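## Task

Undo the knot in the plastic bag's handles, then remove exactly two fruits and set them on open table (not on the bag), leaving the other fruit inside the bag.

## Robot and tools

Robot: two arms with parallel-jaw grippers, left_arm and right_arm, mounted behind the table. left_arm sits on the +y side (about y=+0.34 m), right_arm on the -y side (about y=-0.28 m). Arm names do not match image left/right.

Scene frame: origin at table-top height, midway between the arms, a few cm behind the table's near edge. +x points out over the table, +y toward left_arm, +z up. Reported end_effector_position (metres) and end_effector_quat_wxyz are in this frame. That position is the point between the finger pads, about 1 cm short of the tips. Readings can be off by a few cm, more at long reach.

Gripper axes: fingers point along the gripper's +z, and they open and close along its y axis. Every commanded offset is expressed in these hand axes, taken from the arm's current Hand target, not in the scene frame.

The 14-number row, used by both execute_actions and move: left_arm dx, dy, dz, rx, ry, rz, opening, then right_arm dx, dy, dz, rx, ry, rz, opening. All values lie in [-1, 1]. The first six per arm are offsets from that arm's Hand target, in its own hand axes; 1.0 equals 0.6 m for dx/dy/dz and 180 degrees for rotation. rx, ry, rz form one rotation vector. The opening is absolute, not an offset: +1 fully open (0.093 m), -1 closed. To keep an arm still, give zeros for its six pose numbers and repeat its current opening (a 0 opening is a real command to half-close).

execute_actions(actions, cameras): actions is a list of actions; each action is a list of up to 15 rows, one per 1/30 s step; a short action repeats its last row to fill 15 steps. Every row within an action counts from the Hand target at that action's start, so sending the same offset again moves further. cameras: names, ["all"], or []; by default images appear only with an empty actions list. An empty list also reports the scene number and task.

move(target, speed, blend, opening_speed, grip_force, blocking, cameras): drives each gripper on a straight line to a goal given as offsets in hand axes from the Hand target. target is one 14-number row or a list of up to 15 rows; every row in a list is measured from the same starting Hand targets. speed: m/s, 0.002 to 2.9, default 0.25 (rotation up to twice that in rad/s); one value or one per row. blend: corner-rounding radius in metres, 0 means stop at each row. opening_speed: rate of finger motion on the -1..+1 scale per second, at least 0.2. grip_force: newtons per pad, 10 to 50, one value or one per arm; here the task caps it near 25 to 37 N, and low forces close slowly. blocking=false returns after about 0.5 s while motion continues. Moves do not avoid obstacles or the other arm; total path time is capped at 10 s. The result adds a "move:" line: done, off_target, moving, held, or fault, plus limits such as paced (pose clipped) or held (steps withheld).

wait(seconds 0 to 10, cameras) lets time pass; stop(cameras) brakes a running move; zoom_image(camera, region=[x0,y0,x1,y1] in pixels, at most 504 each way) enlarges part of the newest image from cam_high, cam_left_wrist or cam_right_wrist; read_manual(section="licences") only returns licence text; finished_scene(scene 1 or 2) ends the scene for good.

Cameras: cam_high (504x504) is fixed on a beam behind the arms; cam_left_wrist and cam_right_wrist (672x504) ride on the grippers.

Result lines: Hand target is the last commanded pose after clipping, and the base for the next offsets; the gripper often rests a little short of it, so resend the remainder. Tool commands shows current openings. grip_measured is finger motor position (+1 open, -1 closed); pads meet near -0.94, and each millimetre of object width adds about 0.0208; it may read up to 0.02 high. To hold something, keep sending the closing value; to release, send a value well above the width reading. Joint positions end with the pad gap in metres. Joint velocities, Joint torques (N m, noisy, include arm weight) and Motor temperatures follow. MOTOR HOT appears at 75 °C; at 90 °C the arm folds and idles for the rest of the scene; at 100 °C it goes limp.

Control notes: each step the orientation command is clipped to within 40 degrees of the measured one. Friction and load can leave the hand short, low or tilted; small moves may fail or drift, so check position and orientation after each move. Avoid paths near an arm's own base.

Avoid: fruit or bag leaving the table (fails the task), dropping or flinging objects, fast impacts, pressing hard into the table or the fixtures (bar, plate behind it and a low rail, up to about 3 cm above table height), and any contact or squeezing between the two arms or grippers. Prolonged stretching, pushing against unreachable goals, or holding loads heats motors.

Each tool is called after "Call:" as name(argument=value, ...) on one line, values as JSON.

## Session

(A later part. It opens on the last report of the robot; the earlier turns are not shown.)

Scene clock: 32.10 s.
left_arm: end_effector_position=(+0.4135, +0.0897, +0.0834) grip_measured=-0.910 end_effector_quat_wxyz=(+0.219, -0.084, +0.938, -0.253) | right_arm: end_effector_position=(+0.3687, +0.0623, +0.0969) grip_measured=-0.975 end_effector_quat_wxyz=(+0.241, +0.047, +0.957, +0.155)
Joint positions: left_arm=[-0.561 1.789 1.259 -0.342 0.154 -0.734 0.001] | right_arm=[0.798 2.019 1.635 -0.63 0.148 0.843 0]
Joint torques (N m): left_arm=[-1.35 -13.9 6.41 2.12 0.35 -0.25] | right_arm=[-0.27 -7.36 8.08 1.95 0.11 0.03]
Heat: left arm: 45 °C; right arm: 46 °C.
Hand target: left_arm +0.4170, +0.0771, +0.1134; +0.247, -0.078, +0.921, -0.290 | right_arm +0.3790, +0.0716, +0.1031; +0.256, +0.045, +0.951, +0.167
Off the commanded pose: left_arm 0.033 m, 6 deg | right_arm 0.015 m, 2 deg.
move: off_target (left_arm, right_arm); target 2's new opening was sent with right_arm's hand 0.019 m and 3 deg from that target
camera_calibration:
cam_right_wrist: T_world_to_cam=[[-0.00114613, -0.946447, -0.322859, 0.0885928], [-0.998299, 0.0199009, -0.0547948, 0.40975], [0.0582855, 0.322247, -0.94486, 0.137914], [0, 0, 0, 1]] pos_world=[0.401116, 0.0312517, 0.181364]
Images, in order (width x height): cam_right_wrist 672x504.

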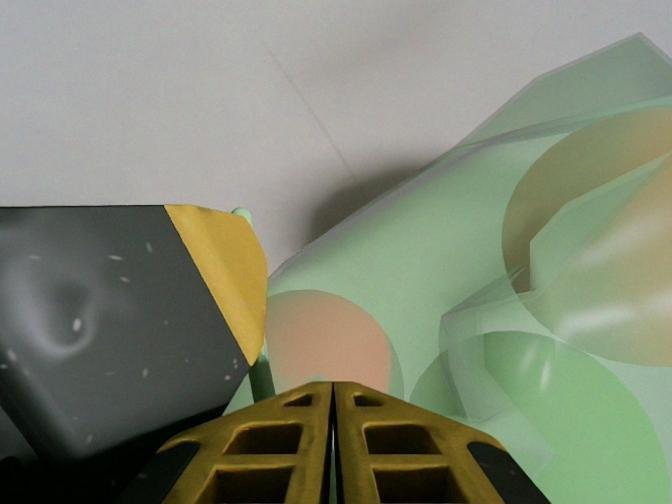

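Call:
move(target=[0,0,0,0,0,0,-1,0.01,0,-0.0,0,0,0,-0.7], speed=0.06, cameras=["cam_right_wrist"])

Call:
zoom_image(camera="cam_right_wrist", region=[200, 260, 470, 500])

Scene clock: 33.20 s.
left_arm: end_effector_position=(+0.4148, +0.0907, +0.0839) grip_measured=-0.910 end_effector_quat_wxyz=(+0.221, -0.086, +0.938, -0.254) | right_arm: end_effector_position=(+0.3703, +0.0596, +0.0966) grip_measured=-0.703 end_effector_quat_wxyz=(+0.242, +0.049, +0.957, +0.151)
Joint positions: left_arm=[-0.558 1.789 1.259 -0.339 0.154 -0.735 0.001] | right_arm=[0.793 2.019 1.635 -0.633 0.152 0.843 0.011]
Joint torques (N m): left_arm=[-1.55 -13.74 6.61 2.06 0.34 -0.27] | right_arm=[1.05 -8.08 6.23 2.13 0.13 0.15]
Heat: left arm: 45 °C; right arm: 46 °C.
Hand target: left_arm +0.4170, +0.0771, +0.1134; +0.247, -0.078, +0.921, -0.290 | right_arm +0.3738, +0.0726, +0.1003; +0.256, +0.045, +0.951, +0.167
Off the commanded pose: left_arm 0.033 m, 6 deg | right_arm 0.014 m, 3 deg.
move: off_target (left_arm, right_arm)
camera_calibration:
cam_right_wrist: T_world_to_cam=[[-0.00722779, -0.947977, -0.318257, 0.0877624], [-0.998127, 0.0261737, -0.0552943, 0.411022], [0.0607477, 0.317261, -0.946391, 0.138016], [0, 0, 0, 1]] pos_world=[0.402502, 0.0286518, 0.181275]
Images, in order (width x height): cam_right_wrist 672x504.

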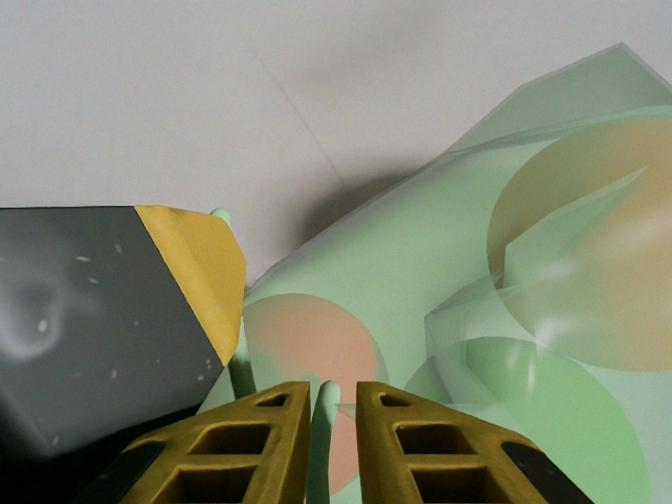

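Scaled by 1.867 from the camera's 672x504 image, which has a finer 960x720 frame.

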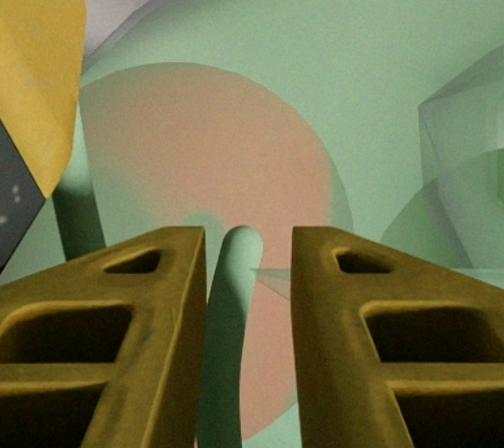

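Call:
move(target=[[-0.01,0.027,-0.017,0,0,0,-1,0,0,0,0,0,0,-0.7],[-0.01,0.027,-0.017,0,0,0,-1,0.005,0.008,0.03,0,0,0,-0.7]], speed=0.06, cameras=["cam_right_wrist","cam_high"])

Call:
zoom_image(camera="cam_right_wrist", region=[200, 260, 470, 500])

Scene clock: 35.17 s.
left_arm: end_effector_position=(+0.4121, +0.1065, +0.0842) grip_measured=-0.910 end_effector_quat_wxyz=(+0.214, -0.098, +0.936, -0.261) | right_arm: end_effector_position=(+0.3743, +0.0693, +0.0823) grip_measured=-0.702 end_effector_quat_wxyz=(+0.243, +0.046, +0.956, +0.155)
Joint positions: left_arm=[-0.518 1.755 1.219 -0.339 0.189 -0.734 0.001] | right_arm=[0.801 2.06 1.635 -0.585 0.152 0.843 0.011]
Joint torques (N m): left_arm=[-0.83 -13.56 6.54 2.06 0.33 0.13] | right_arm=[0.91 -7.24 8.03 1.96 0.14 0.18]
Heat: left arm: 45 °C; right arm: 46 °C.
Hand target: left_arm +0.4171, +0.0972, +0.1138; +0.247, -0.078, +0.921, -0.290 | right_arm +0.3802, +0.0830, +0.0859; +0.256, +0.045, +0.951, +0.167
Off the commanded pose: left_arm 0.031 m, 6 deg | right_arm 0.015 m, 2 deg.
move: off_target (left_arm, right_arm)
camera_calibration:
cam_right_wrist: T_world_to_cam=[[0.00157413, -0.946469, -0.322791, 0.0894593], [-0.998021, 0.0188031, -0.0600004, 0.414912], [0.062858, 0.322247, -0.944566, 0.119837], [0, 0, 0, 1]] pos_world=[0.406418, 0.0382518, 0.166965]
Images, in order (width x height): cam_high 504x504, cam_right_wrist 672x504.

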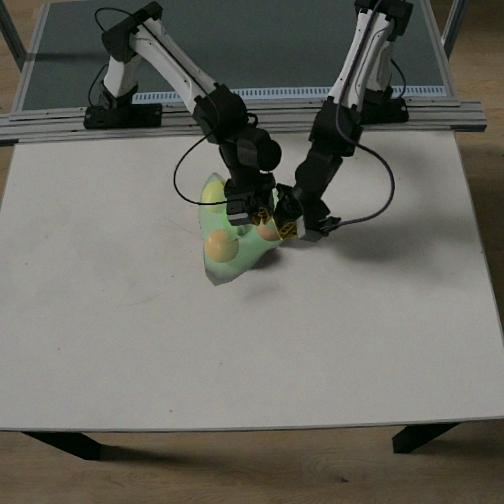

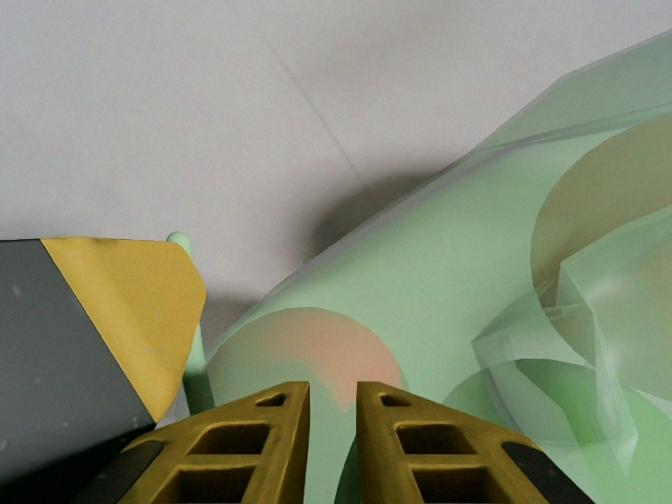

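Scaled by 1.867 from the camera's 672x504 image, which has a finer 960x720 frame.

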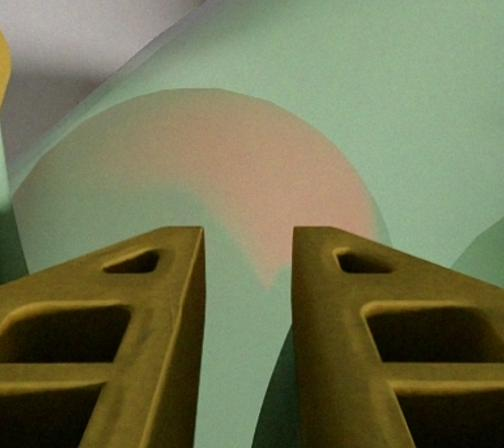

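Call:
move(target=[0,0,0,0,0,0,-1,0.02,-0.018,-0.04,0,0,0,-0.6], speed=0.06, cameras=["cam_right_wrist"])

Call:
zoom_image(camera="cam_right_wrist", region=[200, 260, 470, 500])

Scene clock: 36.73 s.
left_arm: end_effector_position=(+0.4122, +0.1067, +0.0843) grip_measured=-0.910 end_effector_quat_wxyz=(+0.214, -0.098, +0.936, -0.262) | right_arm: end_effector_position=(+0.3614, +0.0663, +0.0786) grip_measured=-0.603 end_effector_quat_wxyz=(+0.244, +0.042, +0.957, +0.154)
Joint positions: left_arm=[-0.517 1.755 1.219 -0.339 0.192 -0.734 0.001] | right_arm=[0.818 2.021 1.561 -0.554 0.161 0.849 0.016]
Joint torques (N m): left_arm=[-0.87 -13.52 6.56 2.03 0.32 0.13] | right_arm=[0.65 -12.12 4.92 1.65 0.16 0.22]
Heat: left arm: 46 °C; right arm: 46 °C.
Hand target: left_arm +0.4171, +0.0972, +0.1138; +0.247, -0.078, +0.921, -0.290 | right_arm +0.3578, +0.0678, +0.0960; +0.256, +0.045, +0.951, +0.167
Off the commanded pose: left_arm 0.031 m, 6 deg | right_arm 0.018 m, 2 deg.
move: off_target (left_arm, right_arm)
camera_calibration:
cam_right_wrist: T_world_to_cam=[[0.0086316, -0.947596, -0.319353, 0.0826575], [-0.99799, 0.0118883, -0.0622494, 0.402386], [0.0627838, 0.319248, -0.945589, 0.118369], [0, 0, 0, 1]] pos_world=[0.393432, 0.0357533, 0.163373]
Images, in order (width x height): cam_right_wrist 672x504.

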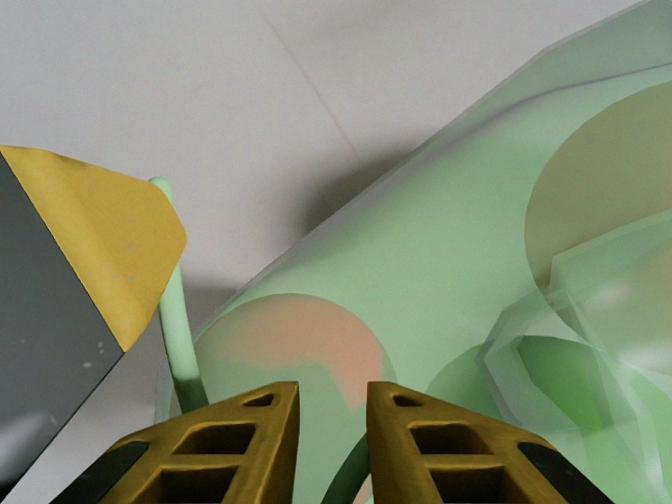

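Scaled by 1.867 from the camera's 672x504 image, which has a finer 960x720 frame.

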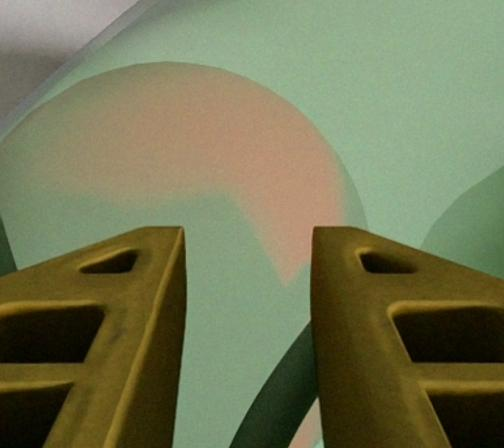

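Call:
move(target=[0,0,0,0,0,0,-1,0.03,-0.02,-0.07,0,0,0,-0.5], speed=0.1, cameras=["cam_right_wrist"])

Call:
zoom_image(camera="cam_right_wrist", region=[200, 260, 470, 500])

Scene clock: 38.60 s.
left_arm: end_effector_position=(+0.4121, +0.1066, +0.0843) grip_measured=-0.910 end_effector_quat_wxyz=(+0.213, -0.098, +0.936, -0.262) | right_arm: end_effector_position=(+0.3273, +0.0536, +0.1068) grip_measured=-0.502 end_effector_quat_wxyz=(+0.252, +0.040, +0.952, +0.170)
Joint positions: left_arm=[-0.517 1.755 1.219 -0.339 0.193 -0.734 0.001] | right_arm=[0.854 1.853 1.428 -0.556 0.17 0.878 0.021]
Joint torques (N m): left_arm=[-0.91 -13.41 6.49 2.03 0.3 0.16] | right_arm=[0.57 -10.74 5.2 1.24 0.24 0.24]
Heat: left arm: 46 °C; right arm: 46 °C.
Hand target: left_arm +0.4171, +0.0971, +0.1138; +0.247, -0.078, +0.921, -0.290 | right_arm +0.3211, +0.0472, +0.1176; +0.256, +0.045, +0.951, +0.167
Off the commanded pose: left_arm 0.031 m, 6 deg | right_arm 0.014 m, 1 deg.
move: off_target (left_arm, right_arm)
camera_calibration:
cam_right_wrist: T_world_to_cam=[[0.0226613, -0.936873, -0.348936, 0.077954], [-0.996709, 0.0060022, -0.0808459, 0.372103], [0.0778366, 0.349619, -0.933653, 0.143441], [0, 0, 0, 1]] pos_world=[0.357947, 0.0206499, 0.191208]
Images, in order (width x height): cam_right_wrist 672x504.

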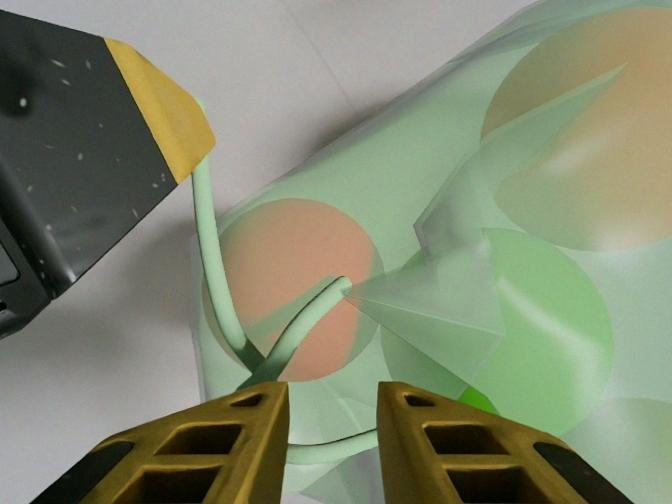

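Scaled by 1.867 from the camera's 672x504 image, which has a finer 960x720 frame.

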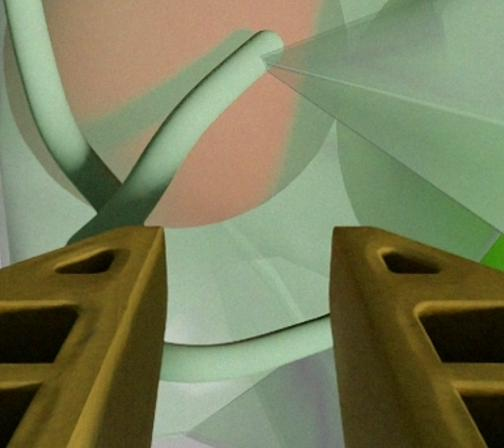

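Call:
move(target=[0,0,0,0,0,0,-1,-0.005,0.011,0.05,0,0,0,-0.5], speed=0.08, cameras=["cam_right_wrist"])

Call:
zoom_image(camera="cam_right_wrist", region=[200, 260, 470, 500])

Scene clock: 40.00 s.
left_arm: end_effector_position=(+0.4121, +0.1066, +0.0843) grip_measured=-0.910 end_effector_quat_wxyz=(+0.213, -0.098, +0.936, -0.262) | right_arm: end_effector_position=(+0.3281, +0.0535, +0.0869) grip_measured=-0.502 end_effector_quat_wxyz=(+0.239, +0.040, +0.958, +0.155)
Joint positions: left_arm=[-0.517 1.755 1.219 -0.339 0.193 -0.734 0.001] | right_arm=[0.853 1.898 1.428 -0.553 0.17 0.878 0.021]
Joint torques (N m): left_arm=[-0.87 -13.57 6.46 2.05 0.29 0.15] | right_arm=[-0.42 -6.95 8.31 1.83 0.21 0.14]
Heat: left arm: 46 °C; right arm: 46 °C.
Hand target: left_arm +0.4171, +0.0971, +0.1138; +0.247, -0.078, +0.921, -0.290 | right_arm +0.3388, +0.0618, +0.0968; +0.256, +0.045, +0.951, +0.167
Off the commanded pose: left_arm 0.031 m, 6 deg | right_arm 0.017 m, 3 deg.
move: off_target (left_arm, right_arm)
camera_calibration:
cam_right_wrist: T_world_to_cam=[[0.0119817, -0.947359, -0.319948, 0.0724698], [-0.998562, 0.00538202, -0.0533311, 0.369648], [0.0522457, 0.320127, -0.945933, 0.135919], [0, 0, 0, 1]] pos_world=[0.361147, 0.0231541, 0.171471]
Images, in order (width x height): cam_right_wrist 672x504.

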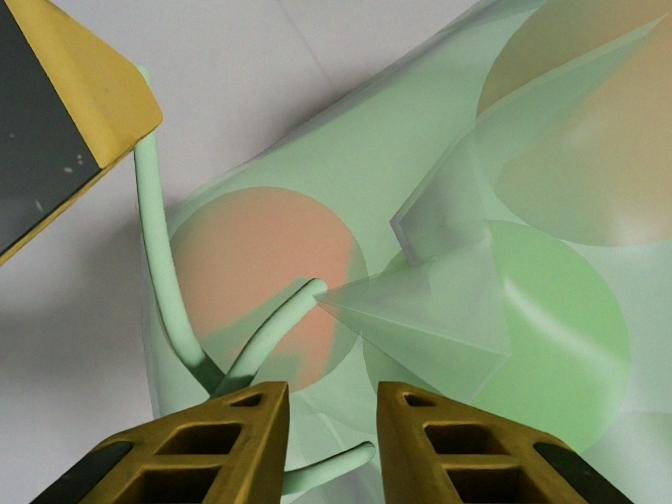

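Scaled by 1.867 from the camera's 672x504 image, which has a finer 960x720 frame.

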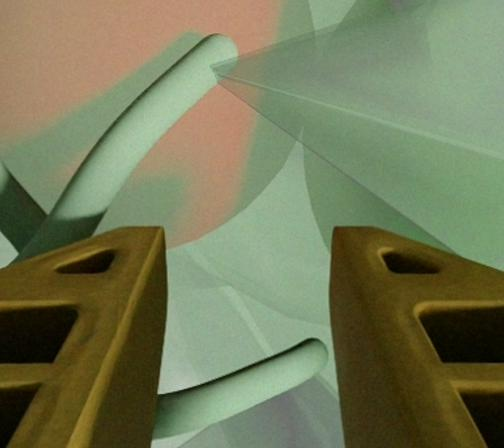

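Call:
move(target=[[0,0,0,0,0,0,-1,-0.035,0.022,-0.01,0,0,0,-0.5],[0,0,0,0,0,0,-1,-0.02,0.022,0.04,0,0,0,-0.5]], speed=0.08, cameras=["cam_right_wrist"])

Call:
zoom_image(camera="cam_right_wrist", region=[200, 260, 470, 500])

Scene clock: 42.30 s.
left_arm: end_effector_position=(+0.4121, +0.1066, +0.0843) grip_measured=-0.910 end_effector_quat_wxyz=(+0.213, -0.098, +0.936, -0.262) | right_arm: end_effector_position=(+0.3564, +0.0725, +0.0872) grip_measured=-0.502 end_effector_quat_wxyz=(+0.248, +0.049, +0.954, +0.161)
Joint positions: left_arm=[-0.517 1.755 1.219 -0.339 0.193 -0.734 0.001] | right_arm=[0.836 2.008 1.57 -0.562 0.17 0.878 0.021]
Joint torques (N m): left_arm=[-0.99 -13.56 6.6 2.06 0.33 0.1] | right_arm=[0.06 -7.34 6.82 1.91 0.14 0.11]
Heat: left arm: 46 °C; right arm: 46 °C.
Hand target: left_arm +0.4171, +0.0971, +0.1138; +0.247, -0.078, +0.921, -0.290 | right_arm +0.3612, +0.0792, +0.0875; +0.256, +0.045, +0.951, +0.167
Off the commanded pose: left_arm 0.031 m, 6 deg | right_arm 0.008 m, 1 deg.
move: off_target (left_arm)
camera_calibration:
cam_right_wrist: T_world_to_cam=[[0.0011079, -0.941749, -0.336316, 0.0951047], [-0.99737, 0.0233305, -0.0686156, 0.39743], [0.0724651, 0.335507, -0.939246, 0.119649], [0, 0, 0, 1]] pos_world=[0.387609, 0.0401492, 0.171635]
Images, in order (width x height): cam_right_wrist 672x504.

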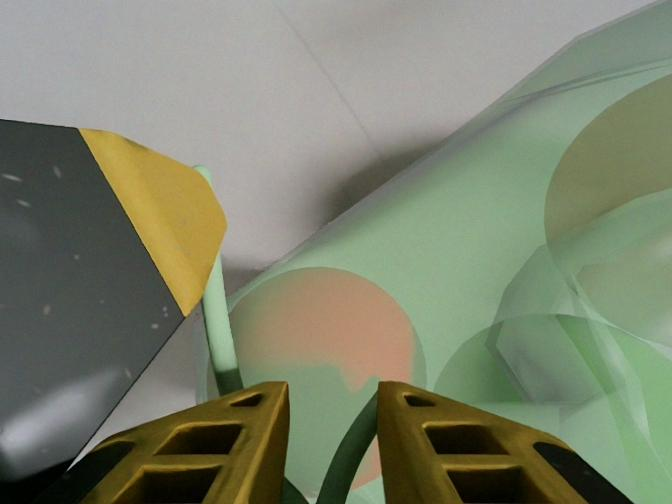

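Scaled by 1.867 from the camera's 672x504 image, which has a finer 960x720 frame.

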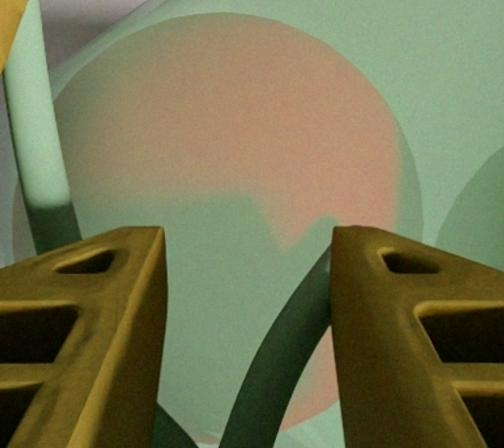

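Call:
move(target=[[0,0,0,0,0,0,-1,0.005,-0.003,0.03,0,0,0,-0.5],[0,0,0,0,0,0,-1,0.005,-0.003,0.03,0,0,0,-1]], speed=0.06, opening_speed=0.5, cameras=["cam_right_wrist"])

Call:
zoom_image(camera="cam_right_wrist", region=[200, 260, 470, 500])

Scene clock: 44.93 s.
left_arm: end_effector_position=(+0.4134, +0.1077, +0.0847) grip_measured=-0.910 end_effector_quat_wxyz=(+0.215, -0.099, +0.936, -0.262) | right_arm: end_effector_position=(+0.3628, +0.0794, +0.0771) grip_measured=-0.975 end_effector_quat_wxyz=(+0.252, +0.049, +0.952, +0.167)
Joint positions: left_arm=[-0.514 1.755 1.219 -0.336 0.193 -0.734 0.001] | right_arm=[0.836 2.042 1.57 -0.513 0.17 0.877 0]
Joint torques (N m): left_arm=[-1.09 -13.46 6.64 2.01 0.32 0.16] | right_arm=[-0.53 -7.05 6.23 1.94 0.09 0]
Heat: left arm: 47 °C; right arm: 46 °C.
Hand target: left_arm +0.4171, +0.0972, +0.1138; +0.247, -0.078, +0.921, -0.290 | right_arm +0.3676, +0.0833, +0.0708; +0.256, +0.045, +0.951, +0.167
Off the commanded pose: left_arm 0.031 m, 6 deg | right_arm 0.009 m, 1 deg.
move: off_target (left_arm); target 2's new opening was sent with right_arm's hand 0.013 m and 1 deg from that target
camera_calibration:
cam_right_wrist: T_world_to_cam=[[0.00531092, -0.937984, -0.346637, 0.0971846], [-0.9966, 0.0235383, -0.0789627, 0.403439], [0.082225, 0.345878, -0.93467, 0.102676], [0, 0, 0, 1]] pos_world=[0.393109, 0.0461479, 0.161513]
Images, in order (width x height): cam_right_wrist 672x504.

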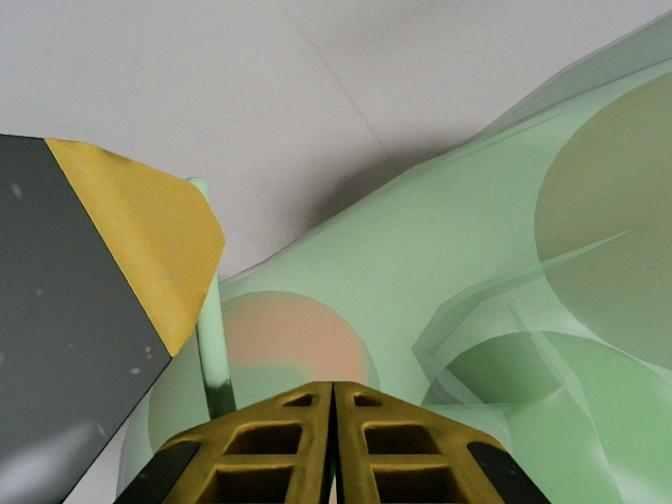

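Scaled by 1.867 from the camera's 672x504 image, which has a finer 960x720 frame.

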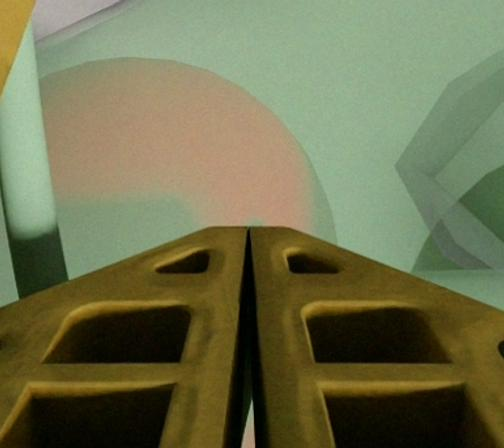

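Call:
move(target=[[0,0,0,0,0,0,-1,0.0,-0.0,-0.03,0,0,0,-0.5],[0,0,0,0,0,0,-1,0.08,-0.06,-0.11,0,0,0,-0.5],[-0.04,-0.08,-0.07,0,0,0,-1,0.08,-0.06,-0.11,0,0,0,-0.5]], speed=0.1, cameras=["all"])

Call:
zoom_image(camera="cam_right_wrist", region=[150, 180, 470, 500])

Scene clock: 48.87 s.
left_arm: end_effector_position=(+0.4201, +0.0868, +0.1536) grip_measured=-0.910 end_effector_quat_wxyz=(+0.230, -0.080, +0.928, -0.282) | right_arm: end_effector_position=(+0.2940, +0.0377, +0.0728) grip_measured=-0.502 end_effector_quat_wxyz=(+0.240, +0.040, +0.957, +0.155)
Joint positions: left_arm=[-0.546 1.732 1.435 -0.52 0.199 -0.734 0.001] | right_arm=[0.896 1.787 1.228 -0.47 0.194 0.916 0.021]
Joint torques (N m): left_arm=[-1.1 -12.96 9.47 1.38 0.08 -0.13] | right_arm=[0.69 -10.19 5.29 1.57 0.28 0.23]
Heat: left arm: 47 °C; right arm: 46 °C.
Hand target: left_arm +0.4169, +0.0856, +0.1810; +0.247, -0.078, +0.921, -0.290 | right_arm +0.2930, +0.0383, +0.0896; +0.256, +0.045, +0.951, +0.167
Off the commanded pose: left_arm 0.028 m, 2 deg | right_arm 0.017 m, 3 deg.
move: off_target (left_arm, right_arm)
camera_calibration:
cam_left_wrist: T_world_to_cam=[[0.0247794, -0.833075, 0.552605, -0.0202384], [-0.999067, -0.0401881, -0.015786, 0.459802], [0.0353591, -0.551699, -0.833294, 0.243221], [0, 0, 0, 1]] pos_world=[0.451275, 0.135803, 0.221116]
cam_right_wrist: T_world_to_cam=[[0.0114788, -0.947211, -0.320405, 0.0535412], [-0.998467, 0.00649595, -0.0549749, 0.334948], [0.0541542, 0.320544, -0.945684, 0.128797], [0, 0, 0, 1]] pos_world=[0.326845, 0.00725383, 0.15737]

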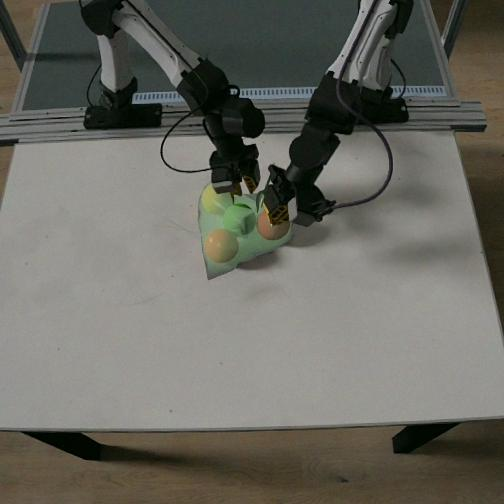

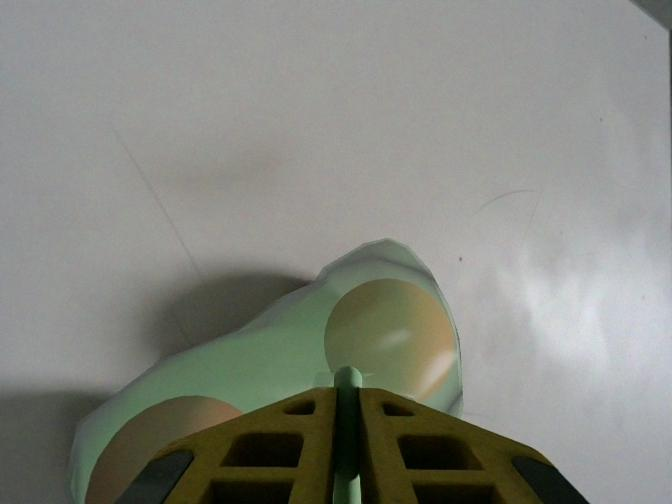

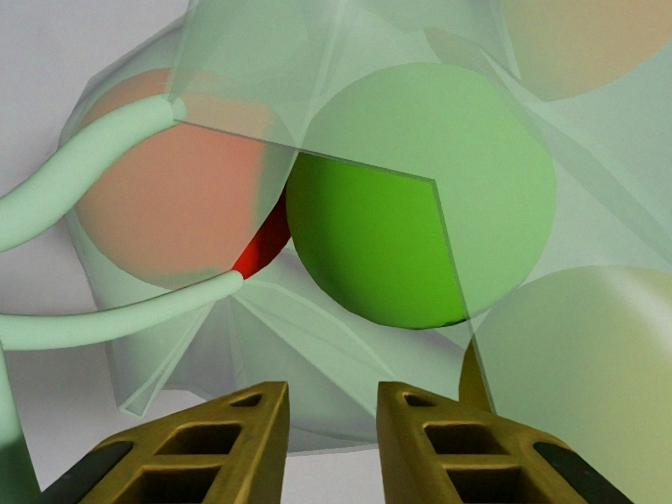

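Scaled by 1.575 from the camera's 672x504 image, which has a finer 960x720 frame.

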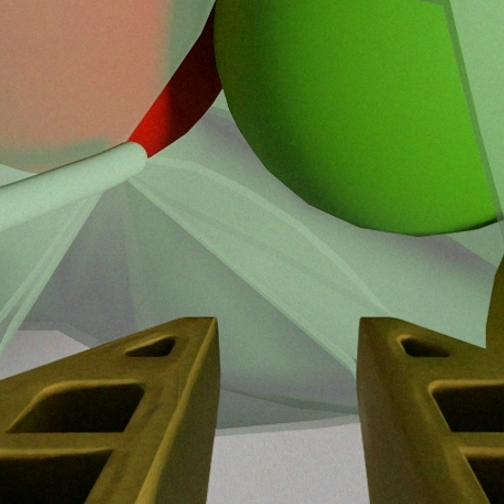

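Call:
move(target=[0,0,0,0,0,0,-1,-0.08,-0.01,-0.205,0,0,0,-0.3], cameras=["cam_right_wrist"])

Call:
zoom_image(camera="cam_right_wrist", region=[150, 150, 400, 400])

Scene clock: 50.60 s.
left_arm: end_effector_position=(+0.4200, +0.0868, +0.1536) grip_measured=-0.910 end_effector_quat_wxyz=(+0.230, -0.080, +0.928, -0.282) | right_arm: end_effector_position=(+0.2759, -0.0106, +0.2009) grip_measured=-0.302 end_effector_quat_wxyz=(+0.257, +0.052, +0.951, +0.164)
Joint positions: left_arm=[-0.546 1.732 1.435 -0.521 0.199 -0.734 0.001] | right_arm=[0.854 1.54 1.451 -0.896 0.194 0.895 0.031]
Joint torques (N m): left_arm=[-1.02 -12.88 9.39 1.37 0.04 -0.11] | right_arm=[-0.39 -6.13 7.58 1.29 -0.01 0.01]
Motor temperatures (°C): left_arm=[27 48 46 43 26 27 31] | right_arm=[25 39 40 46 27 24 27]
Heat: left arm: 48 °C; right arm: 46 °C.
Hand target: left_arm +0.4169, +0.0856, +0.1810; +0.247, -0.078, +0.921, -0.290 | right_arm +0.2727, -0.0119, +0.2101; +0.256, +0.045, +0.951, +0.167
Off the commanded pose: left_arm 0.028 m, 2 deg | right_arm 0.010 m, 1 deg.
move: off_target (left_arm)
camera_calibration:
cam_right_wrist: T_world_to_cam=[[-0.000236477, -0.939773, -0.341798, 0.0566151], [-0.995593, 0.0322736, -0.0880475, 0.330412], [0.0937757, 0.340271, -0.93564, 0.253604], [0, 0, 0, 1]] pos_world=[0.305188, -0.0437524, 0.285725]
Images, in order (width x height): cam_right_wrist 672x504.

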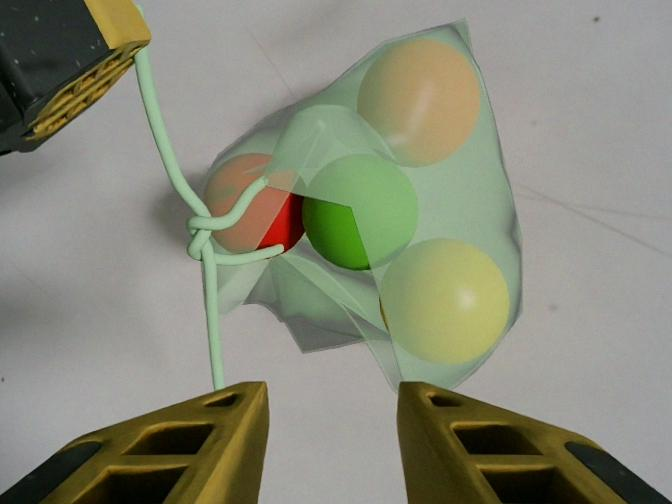

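Scaled by 2.016 from the camera's 672x504 image, which has a finer 960x720 frame.

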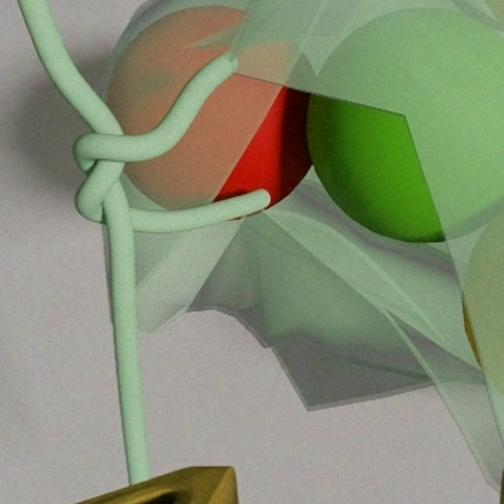

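Call:
move(target=[[0,0,0,0,0,0,-1,0,0,0,0.068,0.125,0.330,-0.3],[0,0,0,0,0,0,-1,-0.053,0.108,0.148,0.068,0.125,0.330,-0.3]], speed=0.2, cameras=["cam_right_wrist","cam_high"])

Call:
zoom_image(camera="cam_right_wrist", region=[200, 200, 500, 500])

Scene clock: 56.67 s.
left_arm: end_effector_position=(+0.4197, +0.0892, +0.1520) grip_measured=-0.910 end_effector_quat_wxyz=(+0.229, -0.082, +0.929, -0.277) | right_arm: end_effector_position=(+0.3500, +0.0648, +0.1771) grip_measured=-0.302 end_effector_quat_wxyz=(-0.038, +0.501, +0.844, +0.186)
Joint positions: left_arm=[-0.544 1.732 1.435 -0.529 0.192 -0.734 0.001] | right_arm=[0.716 2.289 2.481 -1.437 -0.186 1.811 0.031]
Joint torques (N m): left_arm=[-1.22 -12.97 9.54 1.45 0.12 -0.13] | right_arm=[0.76 -8.13 7.09 0.74 -0.24 0.21]
Heat: left arm: 49 °C; right arm: 45 °C.
Hand target: left_arm +0.4169, +0.0855, +0.1810; +0.247, -0.078, +0.921, -0.290 | right_arm +0.3449, +0.0698, +0.1751; -0.047, +0.500, +0.846, +0.179
Off the commanded pose: left_arm 0.029 m, 3 deg | right_arm 0.007 m, 1 deg.
move: off_target (left_arm)
camera_calibration:
cam_right_wrist: T_world_to_cam=[[-0.854422, -0.432359, -0.288147, 0.375976], [-0.511039, 0.599164, 0.616313, 0.068525], [-0.0938215, 0.673846, -0.732891, 0.206905], [0, 0, 0, 1]] pos_world=[0.375673, -0.0179233, 0.217742]
Images, in order (width x height): cam_high 504x504, cam_right_wrist 672x504.

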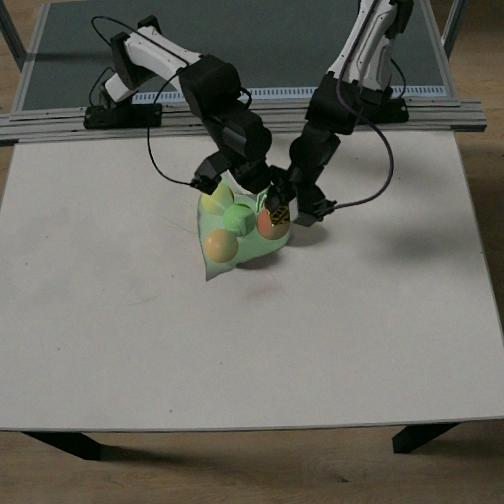

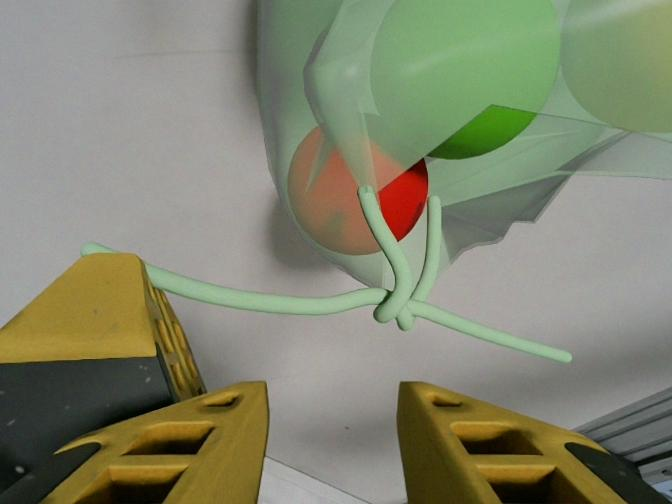

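Scaled by 1.680 from the camera's 672x504 image, which has a finer 960x720 frame.

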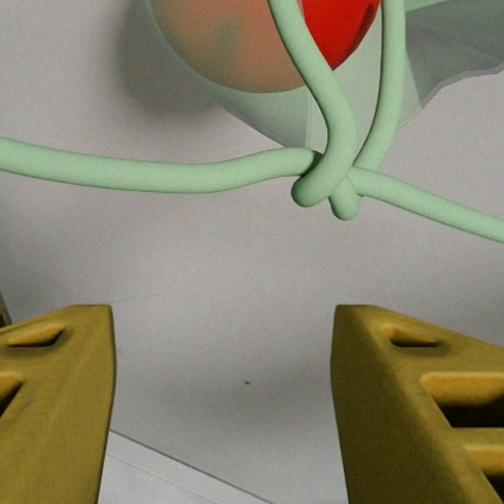

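Call:
move(target=[0,0,0,0,0,0,-1,-0.008,-0.034,0.095,0,0,0,-0.45], speed=0.1, cameras=["cam_right_wrist"])

Call:
zoom_image(camera="cam_right_wrist", region=[200, 200, 500, 500])

Scene clock: 58.30 s.
left_arm: end_effector_position=(+0.4185, +0.0909, +0.1513) grip_measured=-0.910 end_effector_quat_wxyz=(+0.227, -0.084, +0.931, -0.273) | right_arm: end_effector_position=(+0.3359, +0.0609, +0.1114) grip_measured=-0.447 end_effector_quat_wxyz=(-0.061, +0.509, +0.850, +0.121)
Joint positions: left_arm=[-0.544 1.731 1.437 -0.542 0.186 -0.734 0.001] | right_arm=[0.729 2.291 2.245 -1.338 -0.186 1.816 0.024]
Joint torques (N m): left_arm=[-0.47 -9.51 6.76 1.67 0.15 -0.03] | right_arm=[-0.09 -10.52 6.37 0.7 -0.12 0.06]
Heat: left arm: 49 °C; right arm: 45 °C.
Hand target: left_arm +0.4184, +0.0892, +0.1562; +0.231, -0.081, +0.929, -0.276 (last step not sent: back at the drive's target) | right_arm +0.3365, +0.0632, +0.1203; -0.058, +0.506, +0.851, +0.131 (not the last commanded pose)
Off the commanded pose: left_arm 0.030 m, 3 deg | right_arm 0.016 m, 7 deg.
move: held (right_arm; a check stopped the path), off_target (left_arm); limits=held
pose unreachable (left arm): on one or more control steps of this call, first in action 0 (counted from 0), this arm could not follow its commanded pose, so it was not sent that pose on those steps. It may still have moved: this result reports where it is.
cause: moving toward the commanded pose would bring a part of the arm too close to another arm (this arm's fingers and the right arm's wrist (the part past joint 4), where that arm would come to rest).
pose unreachable (right arm): on one or more control steps of this call, first in action 0 (counted from 0), this arm could not follow its commanded pose, so it was not sent that pose on those steps. It may still have moved: this result reports where it is.
cause: moving toward the commanded pose would bring a part of the arm too close to another arm (this arm's wrist (the part past joint 4) and the left arm's fingers, along the way the arms are being sent, or toward where that arm still pushes).
camera_calibration:
cam_right_wrist: T_world_to_cam=[[-0.874608, -0.459131, -0.155756, 0.336926], [-0.45055, 0.65103, 0.610872, 0.0812499], [-0.179068, 0.60445, -0.776257, 0.19774], [0, 0, 0, 1]] pos_world=[0.366694, -0.0177267, 0.156342]
Images, in order (width x height): cam_right_wrist 672x504.

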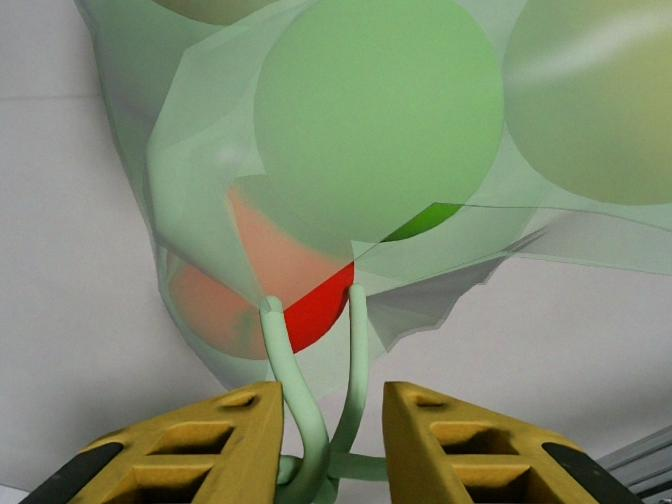

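Scaled by 1.680 from the camera's 672x504 image, which has a finer 960x720 frame.

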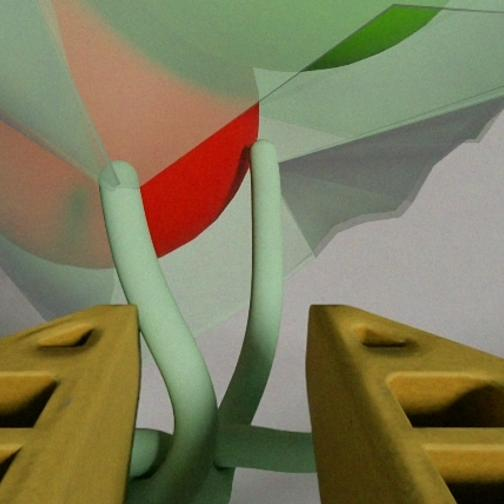

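Call:
move(target=[[-0.014,0.011,-0.024,0,0,0,-1,0,0,0,0,0,0,-0.45],[-0.014,0.011,-0.024,0,0,0,-1,0,0.012,0.0,0,0,0,-0.7]], speed=0.08, cameras=["cam_right_wrist"])

Call:
zoom_image(camera="cam_right_wrist", region=[200, 200, 500, 500])

Scene clock: 61.17 s.
left_arm: end_effector_position=(+0.4248, +0.1042, +0.1501) grip_measured=-0.910 end_effector_quat_wxyz=(+0.227, -0.095, +0.931, -0.269) | right_arm: end_effector_position=(+0.3423, +0.0665, +0.1231) grip_measured=-0.697 end_effector_quat_wxyz=(-0.056, +0.506, +0.850, +0.137)
Joint positions: left_arm=[-0.511 1.731 1.437 -0.549 0.194 -0.727 0.001] | right_arm=[0.729 2.307 2.314 -1.356 -0.186 1.816 0.012]
Joint torques (N m): left_arm=[-0.16 -12.04 7.9 1.37 0.29 0.2] | right_arm=[-0.66 -8.43 7.16 0.56 -0.15 0.06]
Heat: left arm: 50 °C; right arm: 44 °C.
Hand target: left_arm +0.4187, +0.1039, +0.1664; +0.231, -0.081, +0.929, -0.276 | right_arm +0.3428, +0.0665, +0.1215; -0.058, +0.506, +0.851, +0.131
Off the commanded pose: left_arm 0.017 m, 2 deg | right_arm 0.002 m, 1 deg.
move: off_target (left_arm)
camera_calibration:
cam_right_wrist: T_world_to_cam=[[-0.87021, -0.455045, -0.188863, 0.349221], [-0.466344, 0.637112, 0.613687, 0.0794387], [-0.158929, 0.622111, -0.766629, 0.195353], [0, 0, 0, 1]] pos_world=[0.371989, -0.0132311, 0.166968]
Images, in order (width x height): cam_right_wrist 672x504.

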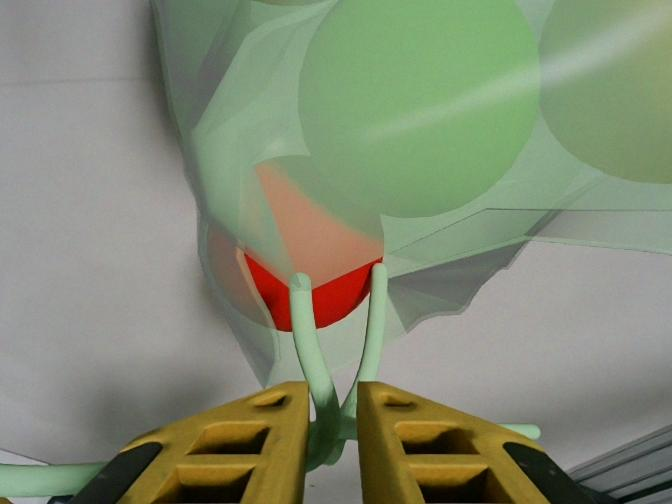

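Scaled by 1.680 from the camera's 672x504 image, which has a finer 960x720 frame.

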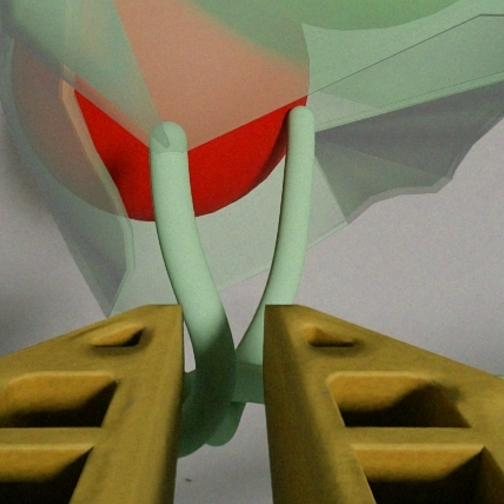

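Call:
move(target=[0,0,0,0,0,0,-1,-0.022,0.009,0.018,0,0,0,-0.65], speed=0.06, cameras=["cam_right_wrist"])

Call:
zoom_image(camera="cam_right_wrist", region=[200, 200, 500, 500])

Scene clock: 62.63 s.
left_arm: end_effector_position=(+0.4248, +0.1042, +0.1501) grip_measured=-0.910 end_effector_quat_wxyz=(+0.227, -0.095, +0.931, -0.269) | right_arm: end_effector_position=(+0.3526, +0.0563, +0.1157) grip_measured=-0.653 end_effector_quat_wxyz=(-0.055, +0.512, +0.847, +0.131)
Joint positions: left_arm=[-0.511 1.731 1.437 -0.549 0.194 -0.727 0.001] | right_arm=[0.7 2.323 2.314 -1.356 -0.186 1.798 0.014]
Joint torques (N m): left_arm=[-0.2 -12.12 7.84 1.33 0.32 0.21] | right_arm=[-0.02 -8.4 5.57 0.94 -0.19 0.04]
Heat: left arm: 50 °C; right arm: 44 °C.
Hand target: left_arm +0.4187, +0.1039, +0.1664; +0.231, -0.081, +0.929, -0.276 | right_arm +0.3542, +0.0608, +0.1090; -0.058, +0.506, +0.851, +0.131
Off the commanded pose: left_arm 0.017 m, 2 deg | right_arm 0.008 m, 1 deg.
move: off_target (left_arm)
camera_calibration:
cam_right_wrist: T_world_to_cam=[[-0.876468, -0.447226, -0.178303, 0.352724], [-0.455119, 0.648793, 0.609864, 0.0910091], [-0.157066, 0.615675, -0.772188, 0.198016], [0, 0, 0, 1]] pos_world=[0.381673, -0.0232122, 0.160294]
Images, in order (width x height): cam_right_wrist 672x504.

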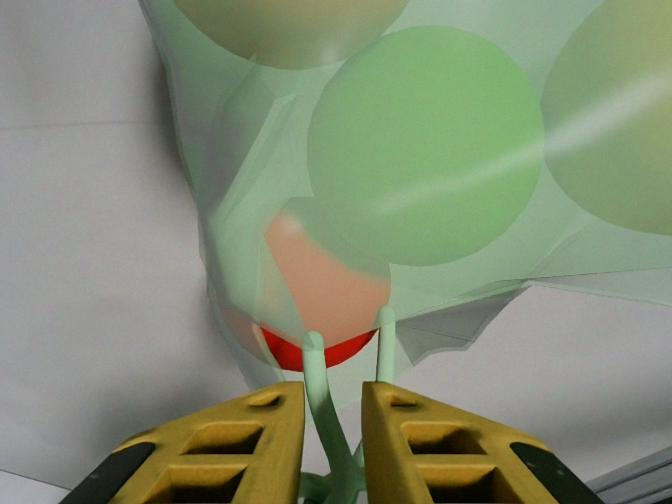

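Scaled by 1.680 from the camera's 672x504 image, which has a finer 960x720 frame.

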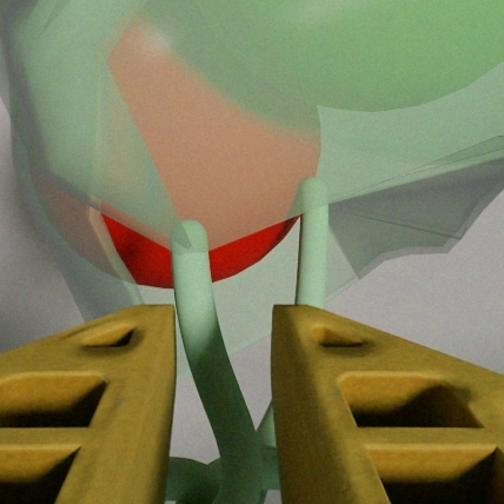

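Call:
move(target=[[0,0,0,0,0,0,-1,-0.003,0.003,0.016,0,0,0,-0.65],[0,0,0,0,0,0,-1,-0.003,0.003,0.016,0,0,0,-1]], speed=0.06, opening_speed=0.4, cameras=["cam_right_wrist"])

Call:
zoom_image(camera="cam_right_wrist", region=[200, 200, 500, 500])

Scene clock: 65.27 s.
left_arm: end_effector_position=(+0.4248, +0.1042, +0.1501) grip_measured=-0.910 end_effector_quat_wxyz=(+0.227, -0.095, +0.931, -0.269) | right_arm: end_effector_position=(+0.3558, +0.0590, +0.1087) grip_measured=-0.975 end_effector_quat_wxyz=(-0.054, +0.511, +0.848, +0.133)
Joint positions: left_arm=[-0.511 1.731 1.437 -0.549 0.194 -0.727 0.001] | right_arm=[0.7 2.333 2.304 -1.331 -0.186 1.796 0]
Joint torques (N m): left_arm=[-0.23 -12.1 7.8 1.33 0.27 0.18] | right_arm=[-0.25 -8.69 4.86 1.02 -0.18 0.04]
Heat: left arm: 50 °C; right arm: 44 °C.
Hand target: left_arm +0.4187, +0.1039, +0.1664; +0.231, -0.081, +0.929, -0.276 | right_arm +0.3570, +0.0628, +0.0997; -0.058, +0.506, +0.851, +0.131
Off the commanded pose: left_arm 0.017 m, 2 deg | right_arm 0.010 m, 1 deg.
move: off_target (left_arm)
camera_calibration:
cam_right_wrist: T_world_to_cam=[[-0.875398, -0.447759, -0.182182, 0.355508], [-0.457787, 0.64683, 0.609952, 0.0960427], [-0.155271, 0.617352, -0.771212, 0.190609], [0, 0, 0, 1]] pos_world=[0.384774, -0.0206143, 0.153185]
Images, in order (width x height): cam_right_wrist 672x504.

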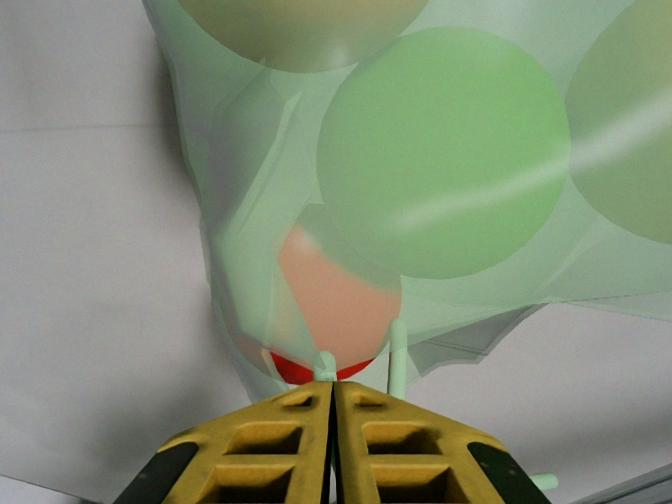

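Scaled by 1.680 from the camera's 672x504 image, which has a finer 960x720 frame.

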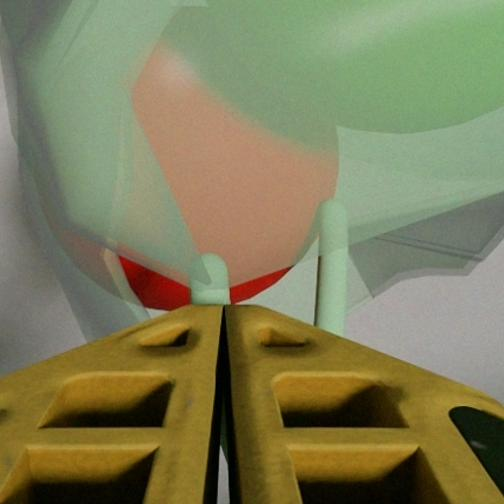

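Call:
move(target=[[0,0,0,0,0,0,-1,0,0,-0.01,0,0,0,-0.65],[0,0,0,0,0,0,-1,0.003,0.0,0.025,0,0,0,-0.65],[0,0,0,0,0,0,-1,0.003,0.0,0.025,0,0,0,-1]], speed=0.06, opening_speed=0.4, cameras=["cam_right_wrist"])

Call:
zoom_image(camera="cam_right_wrist", region=[200, 200, 500, 500])

Scene clock: 69.30 s.
left_arm: end_effector_position=(+0.4248, +0.1042, +0.1501) grip_measured=-0.910 end_effector_quat_wxyz=(+0.227, -0.095, +0.931, -0.269) | right_arm: end_effector_position=(+0.3587, +0.0615, +0.0958) grip_measured=-0.930 end_effector_quat_wxyz=(-0.053, +0.510, +0.848, +0.134)
Joint positions: left_arm=[-0.511 1.731 1.437 -0.549 0.194 -0.727 0.001] | right_arm=[0.7 2.337 2.256 -1.276 -0.186 1.795 0.001]
Joint torques (N m): left_arm=[-0.21 -12.05 7.77 1.33 0.31 0.21] | right_arm=[0.7 -8.62 4.97 0.98 -0.13 0.12]
Heat: left arm: 51 °C; right arm: 44 °C.
Hand target: left_arm +0.4187, +0.1039, +0.1664; +0.231, -0.081, +0.929, -0.276 | right_arm +0.3566, +0.0685, +0.0857; -0.058, +0.506, +0.851, +0.131
Off the commanded pose: left_arm 0.017 m, 2 deg | right_arm 0.012 m, 1 deg.
move: off_target (left_arm, right_arm); target 3's new opening was sent with right_arm's hand 0.012 m and 1 deg from that target
camera_calibration:
cam_right_wrist: T_world_to_cam=[[-0.873959, -0.448999, -0.185997, 0.356857], [-0.460989, 0.644684, 0.609813, 0.104898], [-0.153896, 0.618694, -0.770411, 0.178958], [0, 0, 0, 1]] pos_world=[0.387776, -0.0181175, 0.140277]
Images, in order (width x height): cam_right_wrist 672x504.

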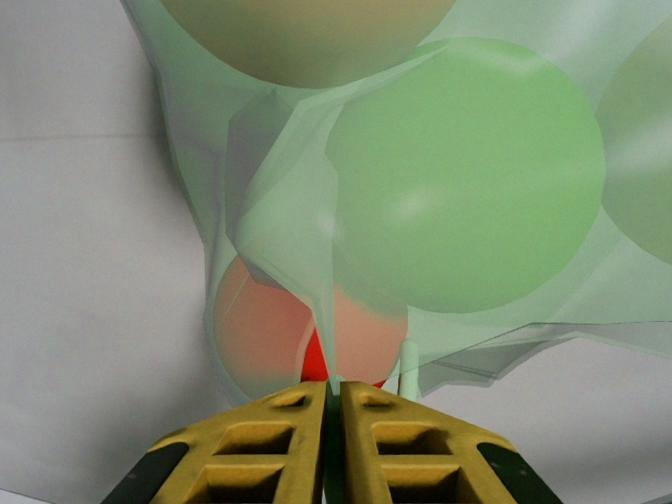

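Scaled by 1.680 from the camera's 672x504 image, which has a finer 960x720 frame.

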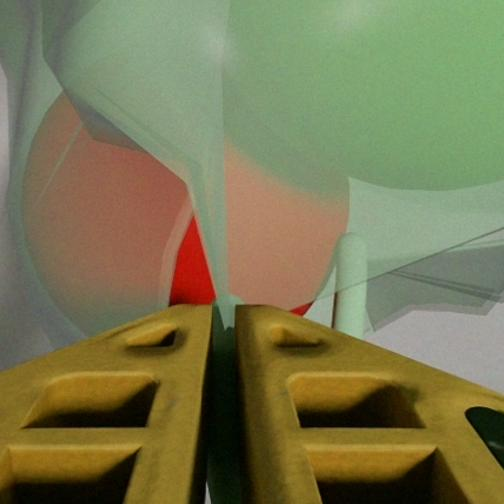

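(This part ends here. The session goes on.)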